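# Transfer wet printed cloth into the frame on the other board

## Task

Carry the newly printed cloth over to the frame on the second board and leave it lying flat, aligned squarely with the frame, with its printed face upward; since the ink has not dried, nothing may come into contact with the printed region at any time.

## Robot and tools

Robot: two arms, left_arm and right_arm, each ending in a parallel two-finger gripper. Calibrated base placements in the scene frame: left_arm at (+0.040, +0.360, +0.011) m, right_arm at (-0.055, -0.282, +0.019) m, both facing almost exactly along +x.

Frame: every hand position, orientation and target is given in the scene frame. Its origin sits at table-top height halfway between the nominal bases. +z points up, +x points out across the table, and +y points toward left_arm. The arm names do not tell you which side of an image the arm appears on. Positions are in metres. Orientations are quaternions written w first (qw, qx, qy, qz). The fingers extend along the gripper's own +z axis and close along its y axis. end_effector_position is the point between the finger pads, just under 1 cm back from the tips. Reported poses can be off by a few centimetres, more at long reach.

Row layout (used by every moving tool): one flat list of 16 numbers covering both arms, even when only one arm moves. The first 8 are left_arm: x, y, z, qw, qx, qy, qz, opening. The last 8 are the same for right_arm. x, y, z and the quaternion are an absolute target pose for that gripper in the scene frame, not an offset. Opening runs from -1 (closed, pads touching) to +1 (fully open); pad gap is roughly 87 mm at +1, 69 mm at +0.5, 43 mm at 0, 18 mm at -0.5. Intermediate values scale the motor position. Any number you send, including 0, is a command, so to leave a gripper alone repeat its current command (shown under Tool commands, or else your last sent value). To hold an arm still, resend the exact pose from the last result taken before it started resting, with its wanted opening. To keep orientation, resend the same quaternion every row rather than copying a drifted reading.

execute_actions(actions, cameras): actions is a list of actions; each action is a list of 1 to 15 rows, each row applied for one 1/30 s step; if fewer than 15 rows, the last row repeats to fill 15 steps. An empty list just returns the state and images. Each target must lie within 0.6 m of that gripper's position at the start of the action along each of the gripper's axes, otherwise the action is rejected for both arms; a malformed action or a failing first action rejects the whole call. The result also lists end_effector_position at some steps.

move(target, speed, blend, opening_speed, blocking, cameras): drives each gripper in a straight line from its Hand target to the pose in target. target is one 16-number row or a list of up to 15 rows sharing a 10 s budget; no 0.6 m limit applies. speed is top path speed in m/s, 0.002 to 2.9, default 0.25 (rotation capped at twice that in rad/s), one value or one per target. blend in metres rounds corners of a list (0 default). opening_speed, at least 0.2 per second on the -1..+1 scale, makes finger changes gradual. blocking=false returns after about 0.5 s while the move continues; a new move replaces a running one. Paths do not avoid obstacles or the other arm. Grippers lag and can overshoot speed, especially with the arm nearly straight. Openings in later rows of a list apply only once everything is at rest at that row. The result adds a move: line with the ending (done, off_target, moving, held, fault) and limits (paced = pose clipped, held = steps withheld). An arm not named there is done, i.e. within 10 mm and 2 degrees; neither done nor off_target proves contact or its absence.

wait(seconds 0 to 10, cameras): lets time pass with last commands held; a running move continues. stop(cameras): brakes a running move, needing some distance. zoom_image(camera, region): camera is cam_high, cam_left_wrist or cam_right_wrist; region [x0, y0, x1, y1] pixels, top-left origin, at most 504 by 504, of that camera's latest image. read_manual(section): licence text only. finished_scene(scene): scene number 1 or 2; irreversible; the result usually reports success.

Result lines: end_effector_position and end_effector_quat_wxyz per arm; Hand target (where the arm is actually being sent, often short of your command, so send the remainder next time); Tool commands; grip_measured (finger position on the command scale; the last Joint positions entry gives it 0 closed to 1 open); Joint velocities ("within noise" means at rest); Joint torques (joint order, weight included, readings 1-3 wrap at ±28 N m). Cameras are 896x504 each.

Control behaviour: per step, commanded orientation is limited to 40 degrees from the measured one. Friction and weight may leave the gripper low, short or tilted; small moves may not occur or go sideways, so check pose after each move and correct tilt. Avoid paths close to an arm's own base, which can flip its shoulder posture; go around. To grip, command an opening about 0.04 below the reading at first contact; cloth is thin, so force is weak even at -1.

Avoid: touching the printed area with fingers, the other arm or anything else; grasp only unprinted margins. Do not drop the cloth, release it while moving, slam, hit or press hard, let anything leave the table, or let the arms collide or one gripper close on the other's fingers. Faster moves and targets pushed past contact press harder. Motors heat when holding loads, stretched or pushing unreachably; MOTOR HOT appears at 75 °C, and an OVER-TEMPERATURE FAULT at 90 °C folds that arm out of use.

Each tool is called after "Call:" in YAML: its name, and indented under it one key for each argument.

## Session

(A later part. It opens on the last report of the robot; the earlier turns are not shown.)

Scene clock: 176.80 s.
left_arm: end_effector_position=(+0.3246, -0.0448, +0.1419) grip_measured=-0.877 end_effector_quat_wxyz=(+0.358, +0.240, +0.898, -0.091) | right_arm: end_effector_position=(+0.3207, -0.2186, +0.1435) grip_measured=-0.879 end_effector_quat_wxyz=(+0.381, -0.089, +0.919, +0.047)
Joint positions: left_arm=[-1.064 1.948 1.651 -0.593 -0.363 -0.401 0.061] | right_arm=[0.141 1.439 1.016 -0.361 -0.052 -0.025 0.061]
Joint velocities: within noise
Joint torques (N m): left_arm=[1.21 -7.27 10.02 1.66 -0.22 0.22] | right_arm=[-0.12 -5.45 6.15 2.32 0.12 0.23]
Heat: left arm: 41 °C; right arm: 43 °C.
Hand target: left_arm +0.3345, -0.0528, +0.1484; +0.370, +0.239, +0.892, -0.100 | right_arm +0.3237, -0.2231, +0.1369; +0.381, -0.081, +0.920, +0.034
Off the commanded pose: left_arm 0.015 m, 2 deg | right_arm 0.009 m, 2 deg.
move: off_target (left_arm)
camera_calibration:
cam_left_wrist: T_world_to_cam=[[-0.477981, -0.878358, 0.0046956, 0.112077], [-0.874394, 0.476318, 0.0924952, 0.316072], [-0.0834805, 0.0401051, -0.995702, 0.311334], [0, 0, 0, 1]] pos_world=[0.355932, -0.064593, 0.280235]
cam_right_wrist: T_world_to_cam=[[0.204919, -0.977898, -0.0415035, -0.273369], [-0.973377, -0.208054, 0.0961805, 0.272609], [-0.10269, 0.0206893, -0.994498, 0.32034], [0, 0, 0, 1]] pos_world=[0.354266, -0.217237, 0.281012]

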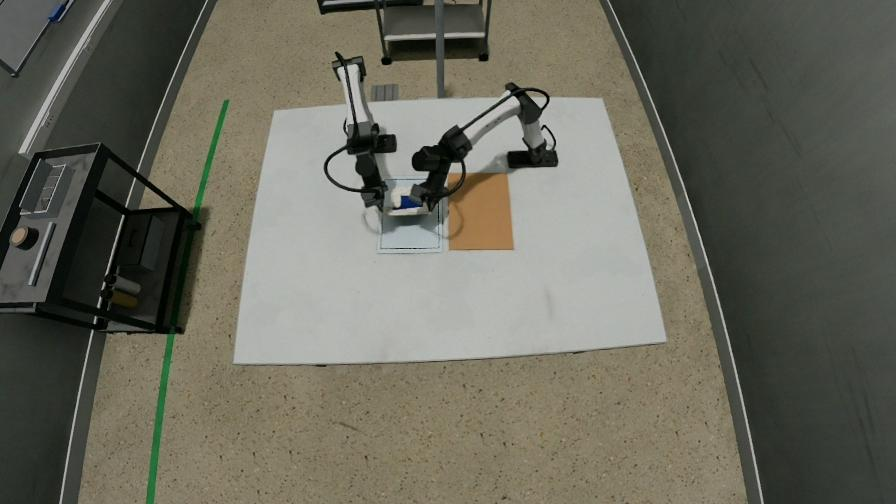

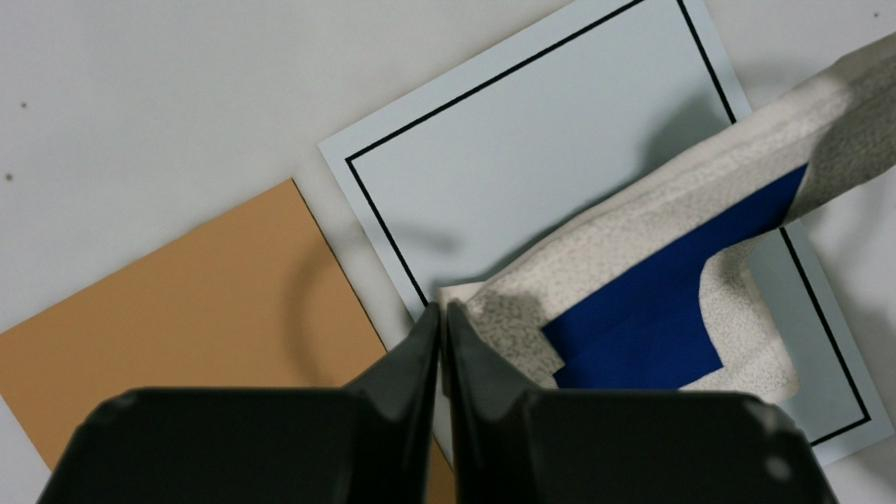

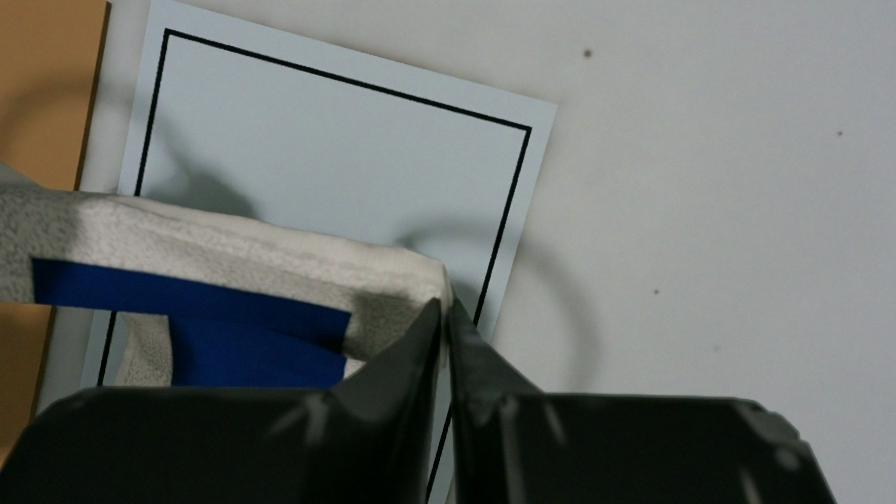

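Call:
move:
  target:
    - [0.270,-0.053,0.22,0.3850,0.2700,0.8740,-0.1190,-1.0,0.256,-0.225,0.21,0.3400,-0.1350,0.9290,0.0500,-1.0]
    - [0.215,-0.053,0.285,0.3879,0.2747,0.8712,-0.1223,-1.0,0.198,-0.225,0.275,0.3300,-0.1500,0.9302,0.0530,-1.0]
    - [0.190,-0.053,0.285,0.3879,0.2747,0.8712,-0.1223,-1.0,0.173,-0.225,0.275,0.3300,-0.1500,0.9302,0.0530,-1.0]
  speed: [0.07,0.05,0.012]
  blend: 0.01

Call:
move:
  target:
    - [0.134,-0.053,0.280,0.3879,0.2747,0.8712,-0.1223,-1.0,0.116,-0.225,0.270,0.3206,-0.1641,0.9311,0.0565,-1.0]
    - [0.139,-0.053,0.245,0.3879,0.2747,0.8712,-0.1223,-1.0,0.124,-0.225,0.235,0.3206,-0.1641,0.9311,0.0565,-1.0]
    - [0.164,-0.053,0.222,0.3879,0.2747,0.8712,-0.1223,-1.0,0.150,-0.225,0.211,0.3206,-0.1641,0.9311,0.0565,-1.0]
    - [0.194,-0.053,0.190,0.3879,0.2747,0.8712,-0.1223,-1.0,0.180,-0.225,0.180,0.3206,-0.1641,0.9311,0.0565,-1.0]
  speed: 0.13
  blend: 0.008

Call:
zoom_image:
  camera: "cam_high"
  region: [365, 140, 455, 220]

Scene clock: 183.43 s.
left_arm: end_effector_position=(+0.1921, -0.0620, +0.2702) grip_measured=-0.877 end_effector_quat_wxyz=(+0.381, +0.287, +0.871, -0.120) | right_arm: end_effector_position=(+0.1833, -0.2211, +0.2815) grip_measured=-0.879 end_effector_quat_wxyz=(+0.347, -0.154, +0.923, +0.060)
Joint positions: left_arm=[-1.39 1.855 2.025 -1.076 -0.526 -0.558 0.061] | right_arm=[0.2 1.087 1.388 -1.157 -0.086 -0.093 0.061]
Joint velocities: within noise
Joint torques (N m): left_arm=[-0.13 -9.58 8.43 1.04 -0.62 -0.12] | right_arm=[0.12 -3.88 5.16 1.54 -0.01 0.25]
Heat: left arm: 42 °C; right arm: 44 °C.
Hand target: left_arm +0.1905, -0.0525, +0.2844; +0.388, +0.279, +0.870, -0.121 | right_arm +0.1732, -0.2251, +0.2753; +0.330, -0.150, +0.931, +0.053
Off the commanded pose: left_arm 0.017 m, 2 deg | right_arm 0.013 m, 2 deg.
move: off_target (left_arm, right_arm)
camera_calibration:
cam_left_wrist: T_world_to_cam=[[-0.575049, -0.818101, 0.00551498, 0.0551491], [-0.817687, 0.574951, 0.0286295, 0.208986], [-0.0265926, 0.0119538, -0.999575, 0.41708], [0, 0, 0, 1]] pos_world=[0.21369, -0.080025, 0.410615]
cam_right_wrist: T_world_to_cam=[[0.329269, -0.943862, -0.0265819, -0.261411], [-0.929898, -0.329028, 0.164408, 0.0710407], [-0.163925, -0.029416, -0.986034, 0.441301], [0, 0, 0, 1]] pos_world=[0.224475, -0.21038, 0.41651]

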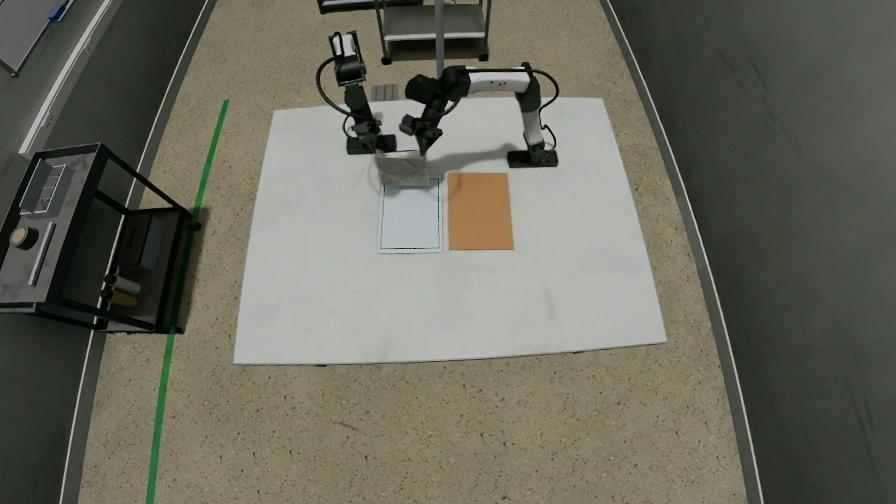

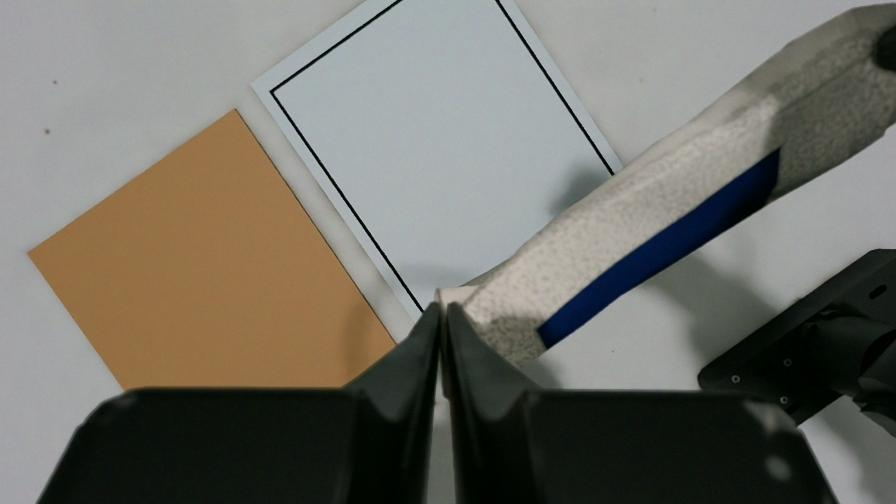

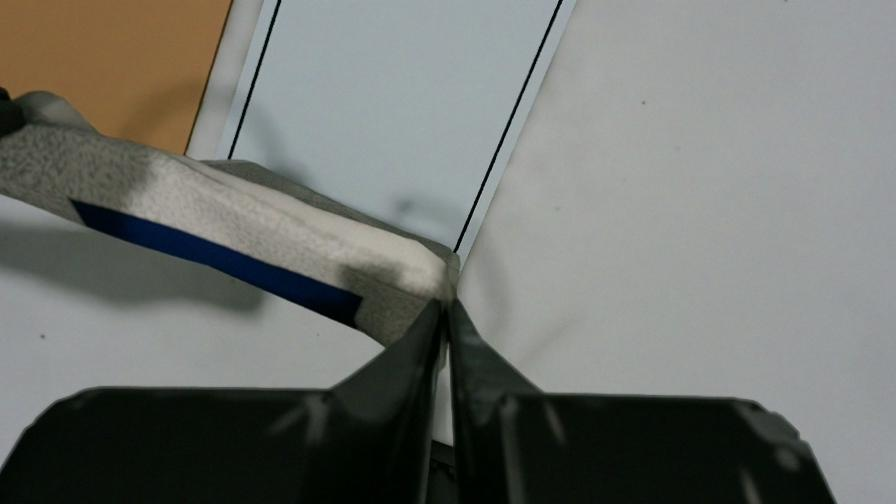

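Scene clock: 185.93 s.
left_arm: end_effector_position=(+0.1921, -0.0567, +0.1786) grip_measured=-0.877 end_effector_quat_wxyz=(+0.380, +0.271, +0.877, -0.111) | right_arm: end_effector_position=(+0.1767, -0.2230, +0.1833) grip_measured=-0.879 end_effector_quat_wxyz=(+0.320, -0.161, +0.932, +0.060)
Joint positions: left_arm=[-1.393 1.775 1.559 -0.719 -0.549 -0.599 0.061] | right_arm=[0.193 0.979 0.953 -0.888 -0.097 -0.111 0.061]
Joint velocities: within noise
Joint torques (N m): left_arm=[0.99 -10.65 5.2 1.55 -0.31 0.27] | right_arm=[-1.05 -1.92 6.01 2.07 -0.24 0]
Heat: left arm: 42 °C; right arm: 44 °C.
Hand target: left_arm +0.1940, -0.0535, +0.1900; +0.388, +0.271, +0.872, -0.123 | right_arm +0.1800, -0.2250, +0.1804; +0.321, -0.163, +0.931, +0.057
Off the commanded pose: left_arm 0.012 m, 2 deg | right_arm 0.005 m, 1 deg.
move: off_target (left_arm)
camera_calibration:
cam_left_wrist: T_world_to_cam=[[-0.542877, -0.839809, 0.00224516, 0.0532004], [-0.839211, 0.542588, 0.0363614, 0.209536], [-0.0317548, 0.0178556, -0.999336, 0.326771], [0, 0, 0, 1]] pos_world=[0.215103, -0.0748485, 0.318815]
cam_right_wrist: T_world_to_cam=[[0.341004, -0.939542, -0.0312591, -0.263912], [-0.914586, -0.339268, 0.220066, 0.0652308], [-0.217367, -0.0464543, -0.974984, 0.346996], [0, 0, 0, 1]] pos_world=[0.225079, -0.209706, 0.315711]

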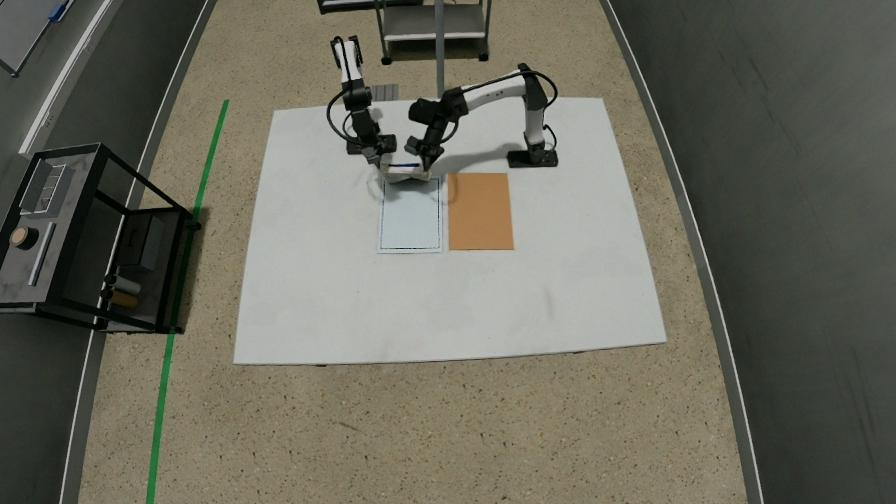

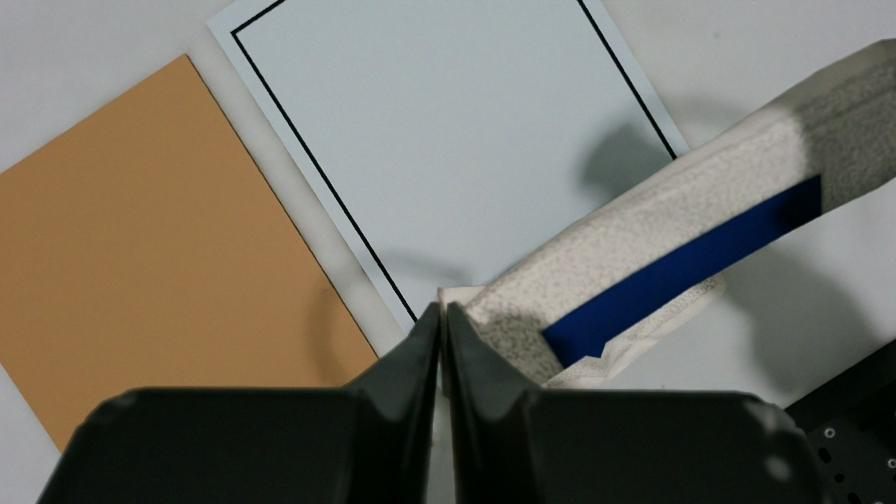

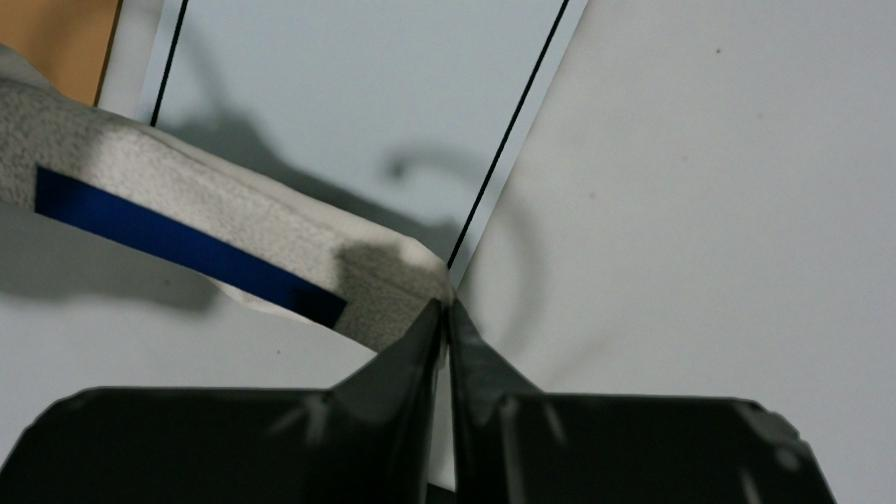

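Scaled by 5.600 from the camera's 896x504 image, which has a finer 1280x720 frame.

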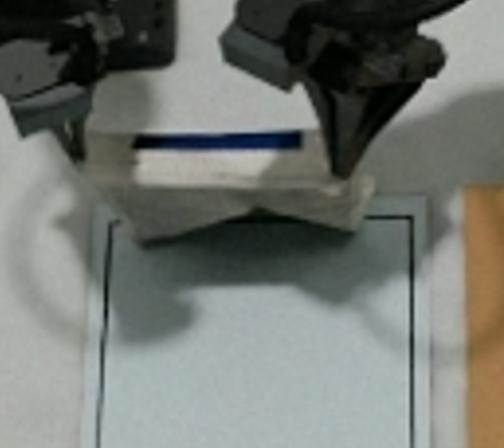

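Call:
move:
  target:
    - [0.240,-0.064,0.203,0.3850,0.2700,0.8740,-0.1190,-1.0,0.229,-0.238,0.190,0.3400,-0.1350,0.9290,0.0500,-1.0]
    - [0.290,-0.066,0.178,0.3800,0.2600,0.8800,-0.1120,-1.0,0.279,-0.240,0.167,0.3500,-0.1220,0.9270,0.0450,-1.0]
    - [0.317,-0.066,0.152,0.3697,0.2391,0.8924,-0.0990,-1.0,0.304,-0.240,0.141,0.3812,-0.0806,0.9204,0.0334,-1.0]
  speed: 0.05
  blend: 0.015

Call:
zoom_image:
  camera: "cam_high"
  region: [365, 150, 455, 230]

Scene clock: 190.27 s.
left_arm: end_effector_position=(+0.3078, -0.0590, +0.1484) grip_measured=-0.877 end_effector_quat_wxyz=(+0.361, +0.240, +0.896, -0.093) | right_arm: end_effector_position=(+0.3004, -0.2347, +0.1469) grip_measured=-0.879 end_effector_quat_wxyz=(+0.381, -0.090, +0.919, +0.049)
Joint positions: left_arm=[-1.116 1.963 1.696 -0.632 -0.397 -0.443 0.061] | right_arm=[0.09 1.35 0.958 -0.394 -0.092 -0.062 0.061]
Joint velocities: within noise
Joint torques (N m): left_arm=[1.22 -7.3 9.55 1.61 -0.26 0.22] | right_arm=[-0.12 -4.75 6.17 2.33 0.15 0.21]
Heat: left arm: 42 °C; right arm: 44 °C.
Hand target: left_arm +0.3165, -0.0657, +0.1520; +0.370, +0.239, +0.892, -0.099 | right_arm +0.3035, -0.2399, +0.1408; +0.381, -0.082, +0.920, +0.034
Off the commanded pose: left_arm 0.012 m, 1 deg | right_arm 0.009 m, 2 deg.
move: off_target (left_arm)
camera_calibration:
cam_left_wrist: T_world_to_cam=[[-0.478981, -0.877799, 0.00684896, 0.0915392], [-0.874336, 0.477757, 0.0853456, 0.308628], [-0.0781884, 0.0348906, -0.996328, 0.315158], [0, 0, 0, 1]] pos_world=[0.338332, -0.0780922, 0.287034]
cam_right_wrist: T_world_to_cam=[[0.207523, -0.977252, -0.0437268, -0.28509], [-0.97276, -0.210877, 0.0962764, 0.248239], [-0.103307, 0.022556, -0.994394, 0.322586], [0, 0, 0, 1]] pos_world=[0.333965, -0.233533, 0.284412]

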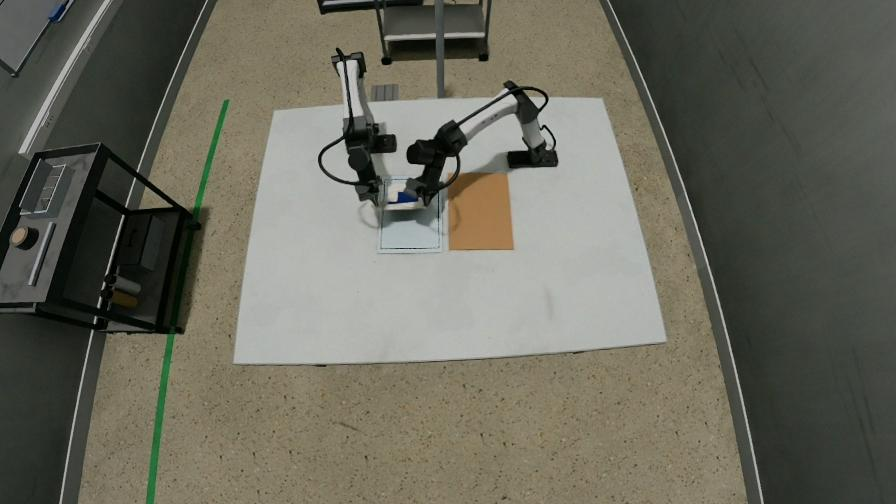

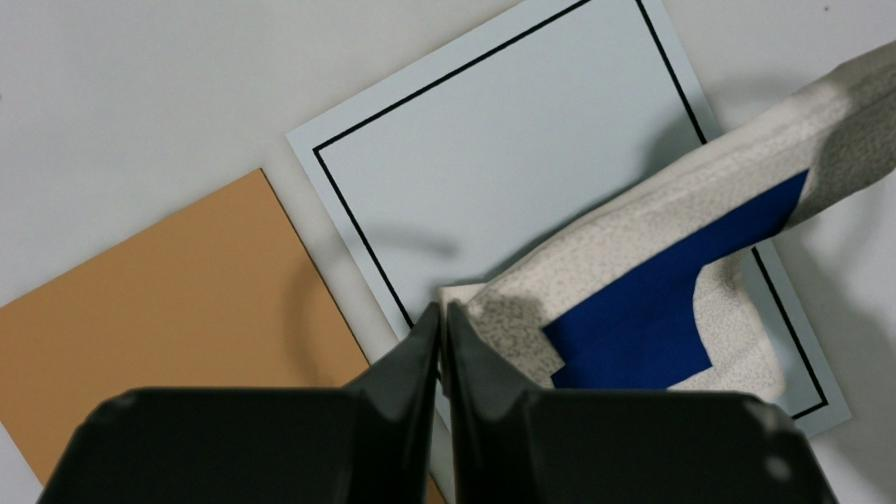

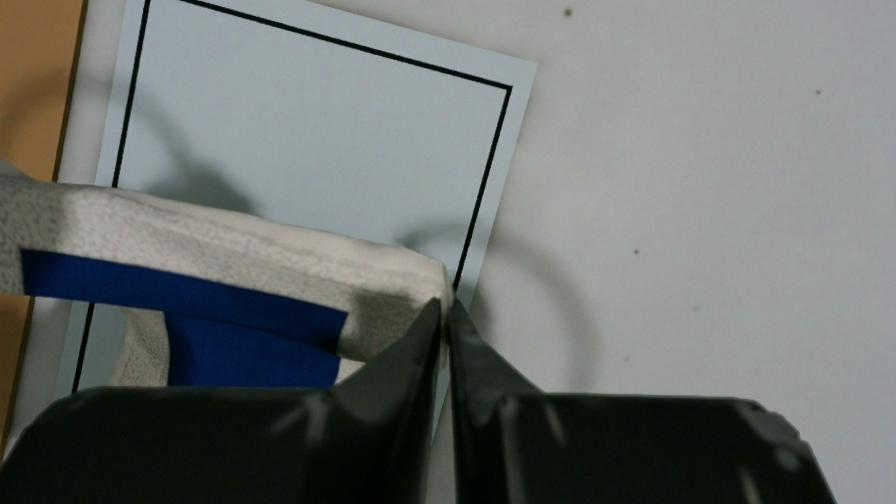

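Scaled by 5.600 from the camera's 896x504 image, which has a finer 1280x720 frame.

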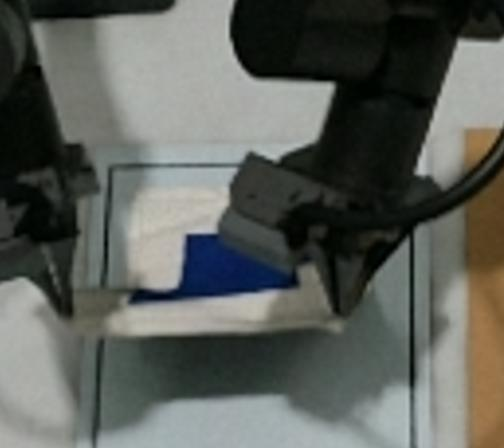

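Call:
move:
  target:
    - [0.340,-0.066,0.111,0.3697,0.2391,0.8924,-0.0990,-1.0,0.328,-0.234,0.101,0.3812,-0.0806,0.9204,0.0334,-1.0]
    - [0.364,-0.066,0.071,0.3697,0.2391,0.8924,-0.0990,-1.0,0.352,-0.232,0.061,0.3812,-0.0806,0.9204,0.0334,-1.0]
  speed: 0.05
  blend: 0.015

Call:
zoom_image:
  camera: "cam_high"
  region: [365, 160, 455, 260]

Scene clock: 193.40 s.
left_arm: end_effector_position=(+0.3600, -0.0664, +0.0837) grip_measured=-0.877 end_effector_quat_wxyz=(+0.371, +0.233, +0.893, -0.101) | right_arm: end_effector_position=(+0.3514, -0.2291, +0.0686) grip_measured=-0.879 end_effector_quat_wxyz=(+0.383, -0.087, +0.918, +0.042)
Joint positions: left_arm=[-1.021 2.098 1.617 -0.362 -0.34 -0.37 0.061] | right_arm=[0.1 1.651 0.904 -0.034 -0.07 -0.054 0.061]
Joint velocities: within noise
Joint torques (N m): left_arm=[1.06 -8.13 5.44 1.87 -0.15 0.23] | right_arm=[-0.14 -6.67 5.63 2.32 0.03 0.23]
Heat: left arm: 42 °C; right arm: 44 °C.
Hand target: left_arm +0.3636, -0.0657, +0.0712; +0.369, +0.239, +0.893, -0.099 | right_arm +0.3519, -0.2319, +0.0612; +0.381, -0.081, +0.920, +0.033
Off the commanded pose: left_arm 0.013 m, 1 deg | right_arm 0.008 m, 1 deg.
move: off_target (left_arm)
camera_calibration:
cam_left_wrist: T_world_to_cam=[[-0.472743, -0.88092, 0.0222242, 0.10671], [-0.878851, 0.473173, 0.0610564, 0.366631], [-0.0643017, 0.00933219, -0.997887, 0.248417], [0, 0, 0, 1]] pos_world=[0.388634, -0.0817955, 0.223136]
cam_right_wrist: T_world_to_cam=[[0.197663, -0.979694, -0.0335979, -0.291466], [-0.975374, -0.199981, 0.0930169, 0.310214], [-0.0978471, 0.0143846, -0.995098, 0.246168], [0, 0, 0, 1]] pos_world=[0.384273, -0.227051, 0.206314]

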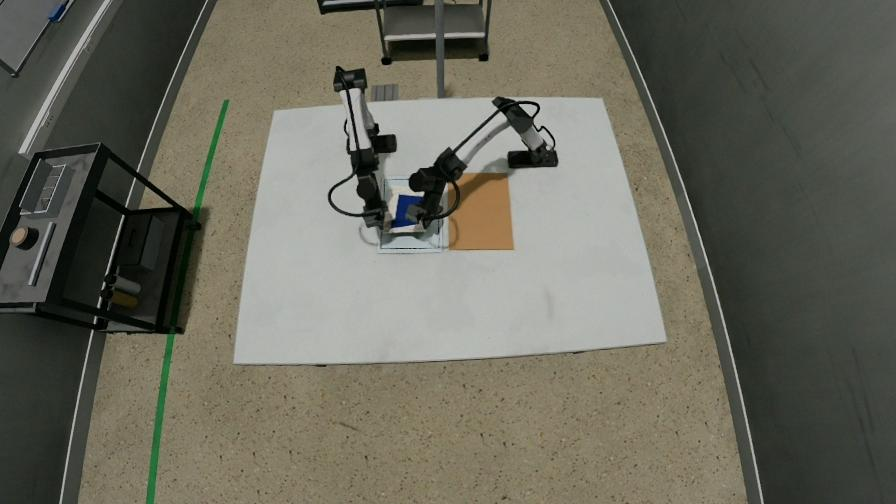

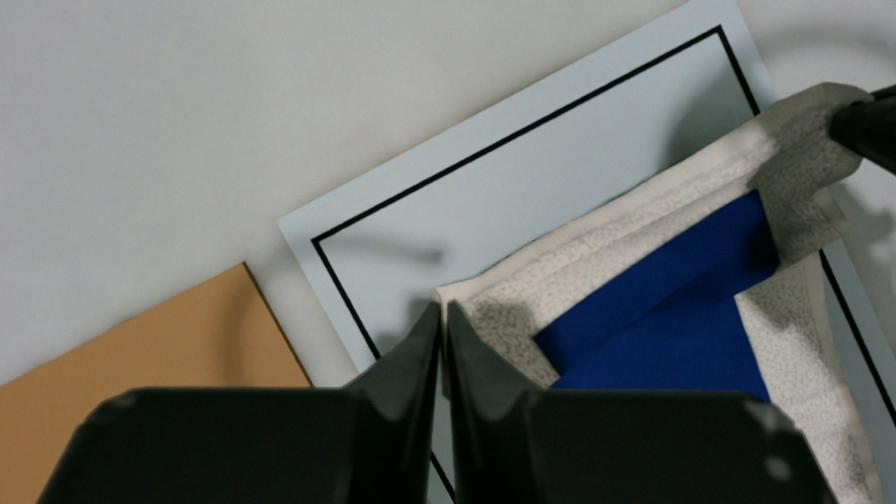

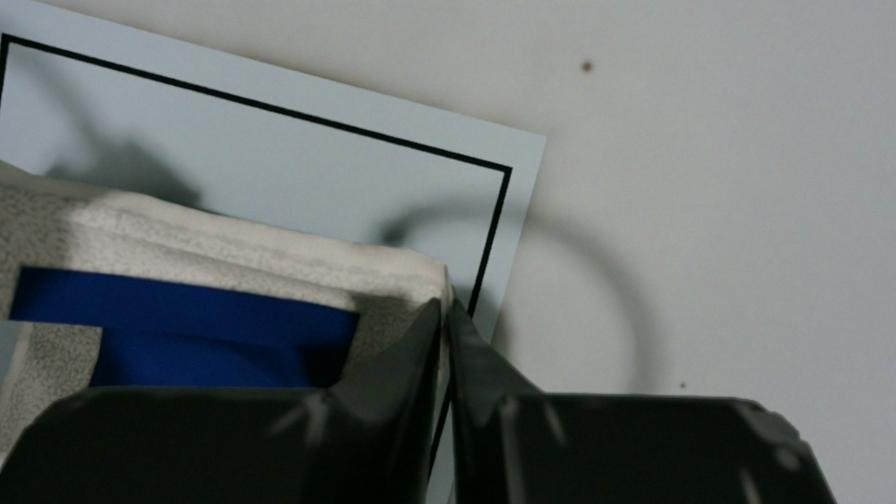

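Scaled by 5.040 from the camera's 896x504 image, which has a finer 1280x720 frame.

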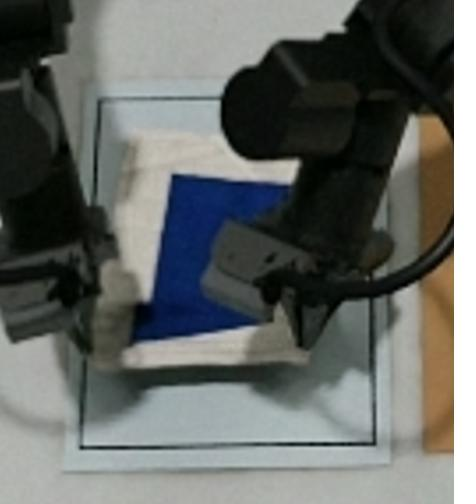

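Call:
move:
  target:
    - [0.383,-0.061,0.038,0.3697,0.2391,0.8924,-0.0990,-1.0,0.373,-0.2265,0.034,0.3812,-0.0806,0.9204,0.0334,-1.0]
    - [0.392,-0.060,0.022,0.3697,0.2391,0.8924,-0.0990,-1.0,0.381,-0.2265,0.022,0.3812,-0.0806,0.9204,0.0334,-1.0]
  speed: 0.04
  blend: 0.01

Call:
zoom_image:
  camera: "cam_high"
  region: [365, 160, 455, 260]

Scene clock: 195.80 s.
left_arm: end_effector_position=(+0.3888, -0.0615, +0.0356) grip_measured=-0.877 end_effector_quat_wxyz=(+0.371, +0.233, +0.893, -0.100) | right_arm: end_effector_position=(+0.3722, -0.2246, +0.0234) grip_measured=-0.879 end_effector_quat_wxyz=(+0.374, -0.086, +0.922, +0.042)
Joint positions: left_arm=[-0.963 2.2 1.576 -0.205 -0.303 -0.323 0.061] | right_arm=[0.106 1.836 0.926 0.109 -0.066 -0.048 0.061]
Joint velocities: within noise
Joint torques (N m): left_arm=[1.06 -8.42 5.26 1.91 -0.11 0.24] | right_arm=[-0.12 -7.28 7.5 2.25 0.04 0.22]
Heat: left arm: 42 °C; right arm: 44 °C.
Hand target: left_arm +0.3916, -0.0597, +0.0223; +0.369, +0.239, +0.892, -0.099 | right_arm +0.3805, -0.2265, +0.0220; +0.381, -0.080, +0.921, +0.034
Off the commanded pose: left_arm 0.014 m, 1 deg | right_arm 0.009 m, 1 deg.
move: off_target (left_arm); blend cut to 0.0092 m at target 1
camera_calibration:
cam_left_wrist: T_world_to_cam=[[-0.472908, -0.880906, 0.0190432, 0.125978], [-0.878886, 0.473138, 0.0608344, 0.392577], [-0.0625995, 0.0120323, -0.997966, 0.201725], [0, 0, 0, 1]] pos_world=[0.417234, -0.0771955, 0.175033]
cam_right_wrist: T_world_to_cam=[[0.195874, -0.979957, -0.0363055, -0.292056], [-0.973562, -0.198766, 0.112556, 0.334784], [-0.117516, 0.0132989, -0.992982, 0.210171], [0, 0, 0, 1]] pos_world=[0.407838, -0.222454, 0.160411]

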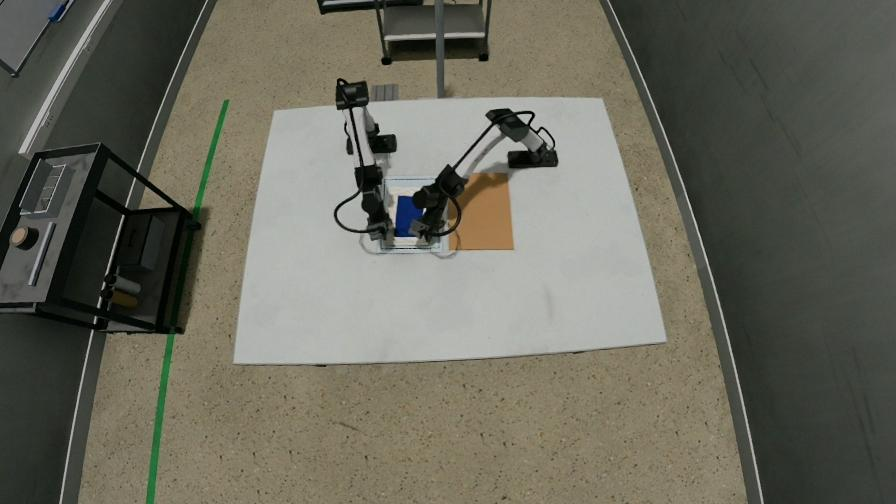

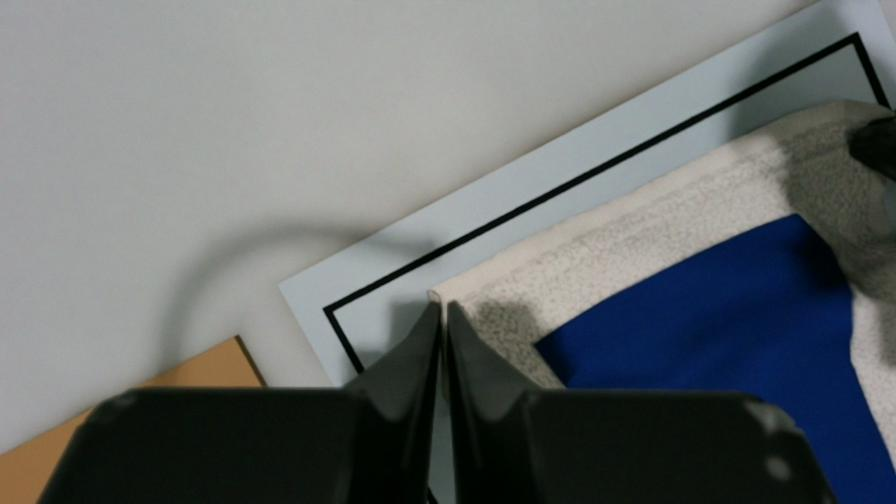

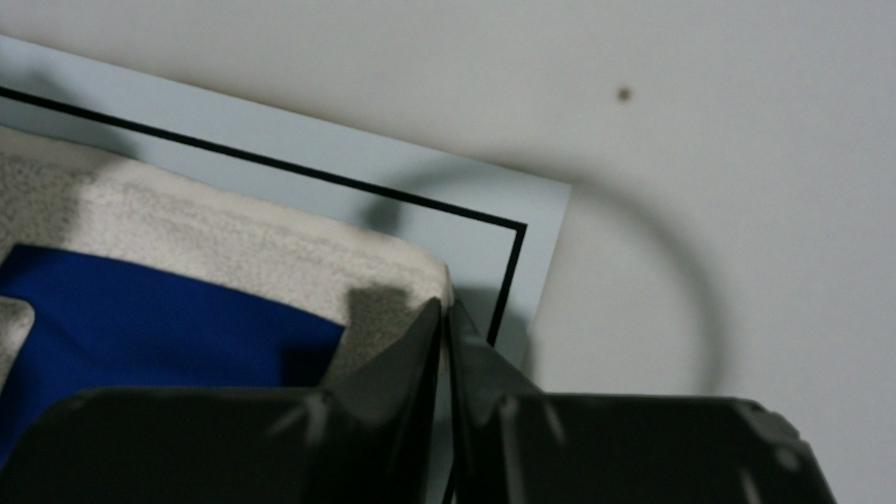

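Scaled by 5.040 from the camera's 896x504 image, which has a finer 1280x720 frame.

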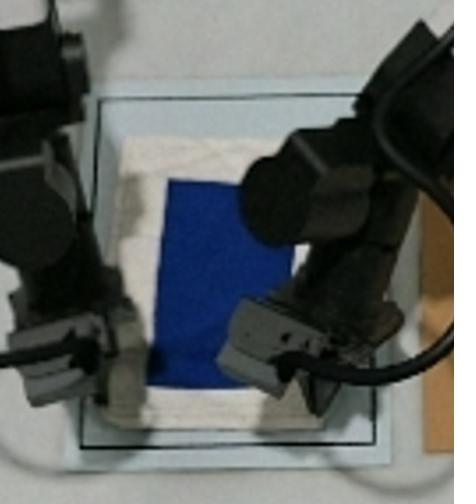

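Call:
move:
  target:
    - [0.390,-0.046,0.022,0.3697,0.2391,0.8924,-0.0990,-1.0,0.379,-0.2185,0.024,0.3812,-0.0806,0.9204,0.0334,-1.0]
    - [0.390,-0.047,0.010,0.3697,0.2391,0.8924,-0.0990,-1.0,0.379,-0.2185,0.022,0.3812,-0.0806,0.9204,0.0334,-1.0]
  speed: 0.03

Call:
zoom_image:
  camera: "cam_high"
  region: [365, 160, 455, 260]

Scene clock: 197.50 s.
left_arm: end_effector_position=(+0.3916, -0.0592, +0.0255) grip_measured=-0.877 end_effector_quat_wxyz=(+0.384, +0.231, +0.887, -0.112) | right_arm: end_effector_position=(+0.3721, -0.2189, +0.0237) grip_measured=-0.879 end_effector_quat_wxyz=(+0.376, -0.089, +0.922, +0.038)
Joint positions: left_arm=[-0.954 2.196 1.502 -0.096 -0.294 -0.312 0.061] | right_arm=[0.128 1.836 0.926 0.112 -0.044 -0.042 0.061]
Joint velocities: within noise
Joint torques (N m): left_arm=[1.5 -9.48 4.05 1.61 -0.11 0.22] | right_arm=[0.13 -7.57 7.2 2.27 -0.01 0.26]
Heat: left arm: 42 °C; right arm: 44 °C.
Hand target: left_arm +0.3900, -0.0470, +0.0103; +0.370, +0.239, +0.893, -0.099 | right_arm +0.3789, -0.2188, +0.0222; +0.382, -0.084, +0.920, +0.032
Off the commanded pose: left_arm 0.020 m, 2 deg | right_arm 0.007 m, 1 deg.
move: off_target (left_arm)
camera_calibration:
cam_left_wrist: T_world_to_cam=[[-0.477932, -0.877713, 0.0346435, 0.131254], [-0.877433, 0.478883, 0.0279741, 0.395272], [-0.0411434, -0.0170276, -0.999008, 0.181718], [0, 0, 0, 1]] pos_world=[0.417031, -0.0709917, 0.165933]
cam_right_wrist: T_world_to_cam=[[0.197993, -0.979883, -0.0250791, -0.287422], [-0.973607, -0.199559, 0.110751, 0.33565], [-0.113528, 0.00248927, -0.993532, 0.206531], [0, 0, 0, 1]] pos_world=[0.407145, -0.215172, 0.160813]

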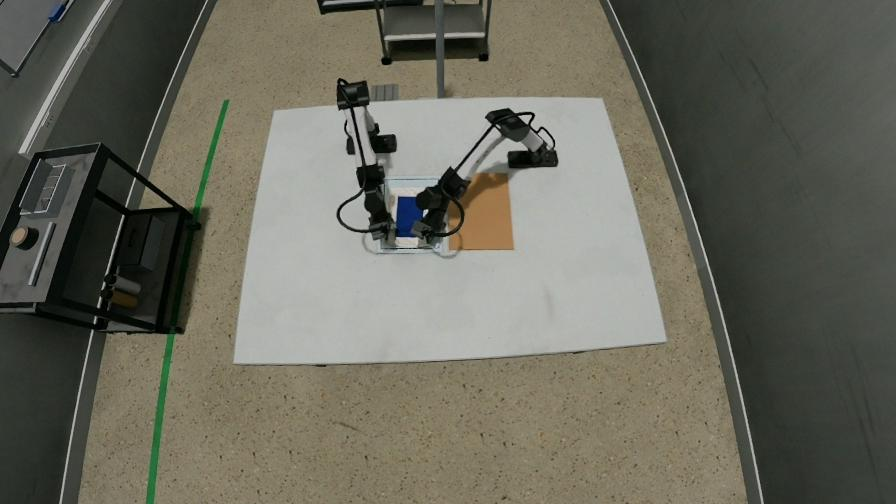

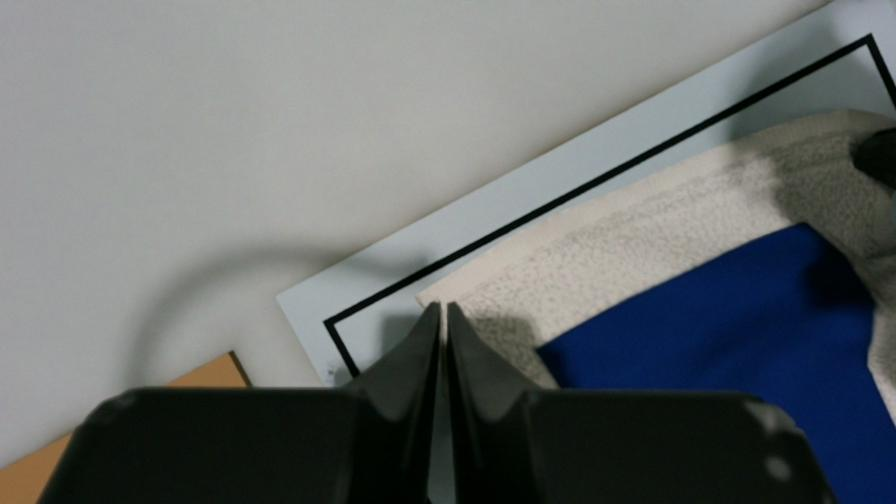

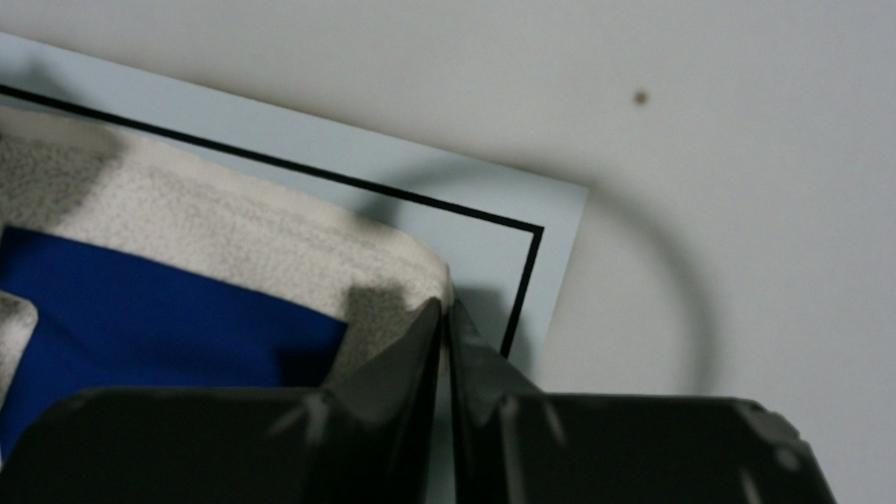

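Scaled by 5.040 from the camera's 896x504 image, which has a finer 1280x720 frame.

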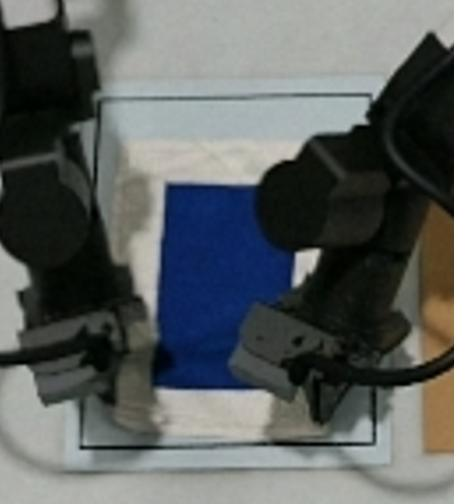

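Call:
zoom_image:
  camera: "cam_right_wrist"
  region: [0, 80, 360, 400]

Call:
zoom_image:
  camera: "cam_left_wrist"
  region: [500, 80, 896, 400]

Call:
zoom_image:
  camera: "cam_high"
  region: [375, 170, 450, 260]

Scaled by 1.400 from the camera's 896x504 image, which has a finer 1280x720 frame.

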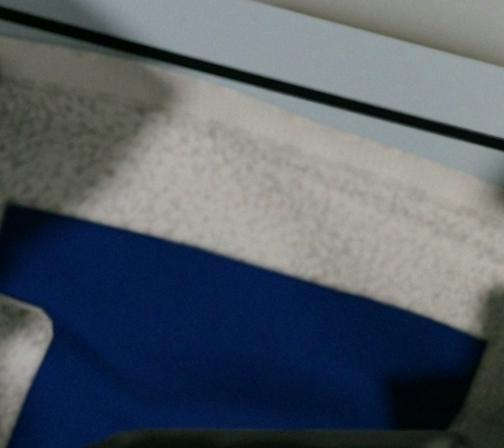

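Scaled by 1.273 from the camera's 896x504 image, which has a finer 1280x720 frame.

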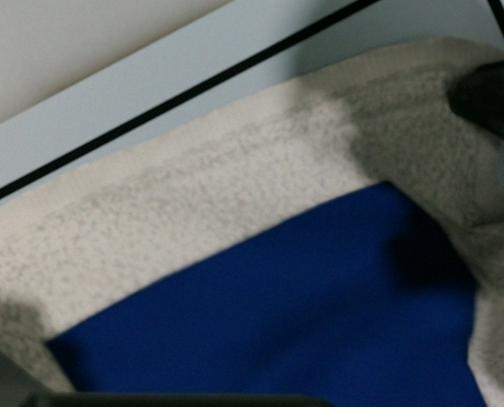

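Scaled by 5.600 from the camera's 896x504 image, which has a finer 1280x720 frame.

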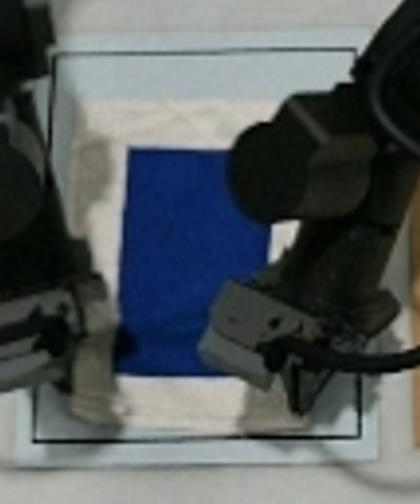

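Call:
move:
  target:
    - [0.388,-0.057,0.018,0.3697,0.2391,0.8924,-0.0990,-1.0,0.378,-0.2195,0.022,0.3812,-0.0806,0.9204,0.0334,-1.0]
    - [0.388,-0.057,0.018,0.3697,0.2391,0.8924,-0.0990,-0.55,0.378,-0.2195,0.022,0.3812,-0.0806,0.9204,0.0334,-0.55]
  speed: 0.03
  opening_speed: 0.4

Call:
zoom_image:
  camera: "cam_high"
  region: [375, 170, 450, 260]

Scene clock: 200.70 s.
left_arm: end_effector_position=(+0.3917, -0.0593, +0.0259) grip_measured=-0.550 end_effector_quat_wxyz=(+0.384, +0.231, +0.887, -0.111) | right_arm: end_effector_position=(+0.3726, -0.2200, +0.0239) grip_measured=-0.550 end_effector_quat_wxyz=(+0.376, -0.082, +0.922, +0.036)
Joint positions: left_arm=[-0.954 2.196 1.504 -0.099 -0.294 -0.312 0.225] | right_arm=[0.128 1.836 0.926 0.113 -0.035 -0.03 0.225]
Joint velocities: within noise
Joint torques (N m): left_arm=[0.12 -8.79 8.21 1.22 -0.24 0.08] | right_arm=[-0.12 -7.83 6.75 2.27 -0.04 0.26]
Heat: left arm: 42 °C; right arm: 44 °C.
Hand target: left_arm +0.3877, -0.0566, +0.0179; +0.370, +0.239, +0.892, -0.099 | right_arm +0.3781, -0.2205, +0.0221; +0.381, -0.076, +0.921, +0.031
Off the commanded pose: left_arm 0.009 m, 2 deg | right_arm 0.006 m, 1 deg.
move: done; target 2's new opening was sent with left_arm's hand 0.010 m and 3 deg from that target
camera_calibration:
cam_left_wrist: T_world_to_cam=[[-0.477856, -0.877771, 0.0342163, 0.131148], [-0.877455, 0.478802, 0.0286626, 0.395333], [-0.041542, -0.0163267, -0.999003, 0.182333], [0, 0, 0, 1]] pos_world=[0.417131, -0.0711917, 0.166333]
cam_right_wrist: T_world_to_cam=[[0.183108, -0.982723, -0.026967, -0.283603], [-0.976607, -0.184977, 0.109644, 0.340203], [-0.112738, 0.00625945, -0.993605, 0.207288], [0, 0, 0, 1]] pos_world=[0.407544, -0.217071, 0.161013]

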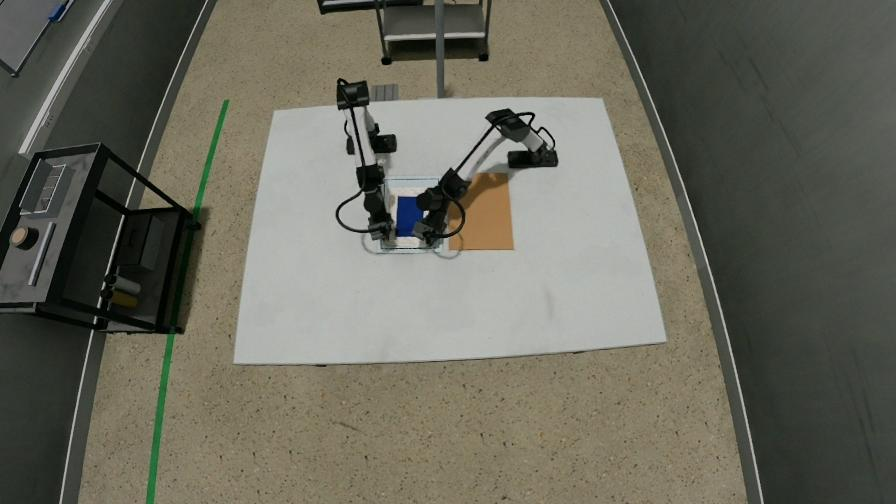

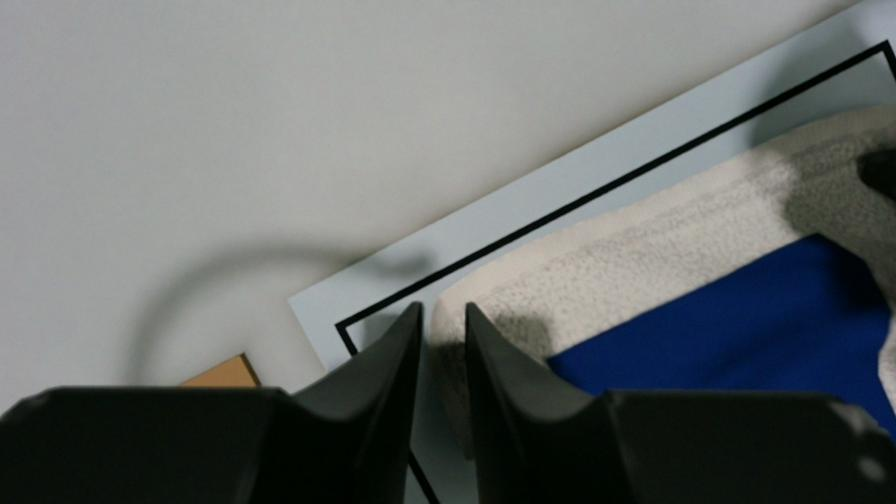

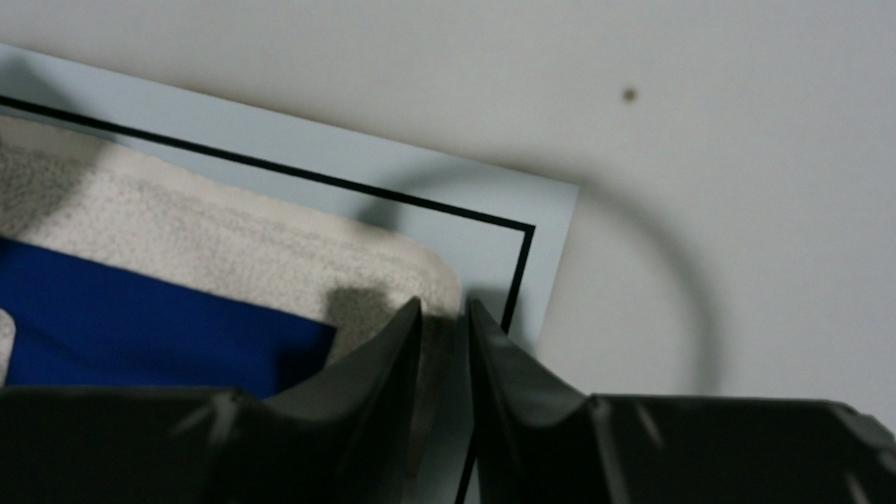

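Scaled by 5.600 from the camera's 896x504 image, which has a finer 1280x720 frame.

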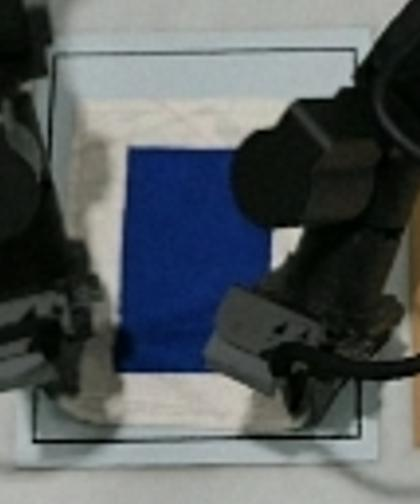

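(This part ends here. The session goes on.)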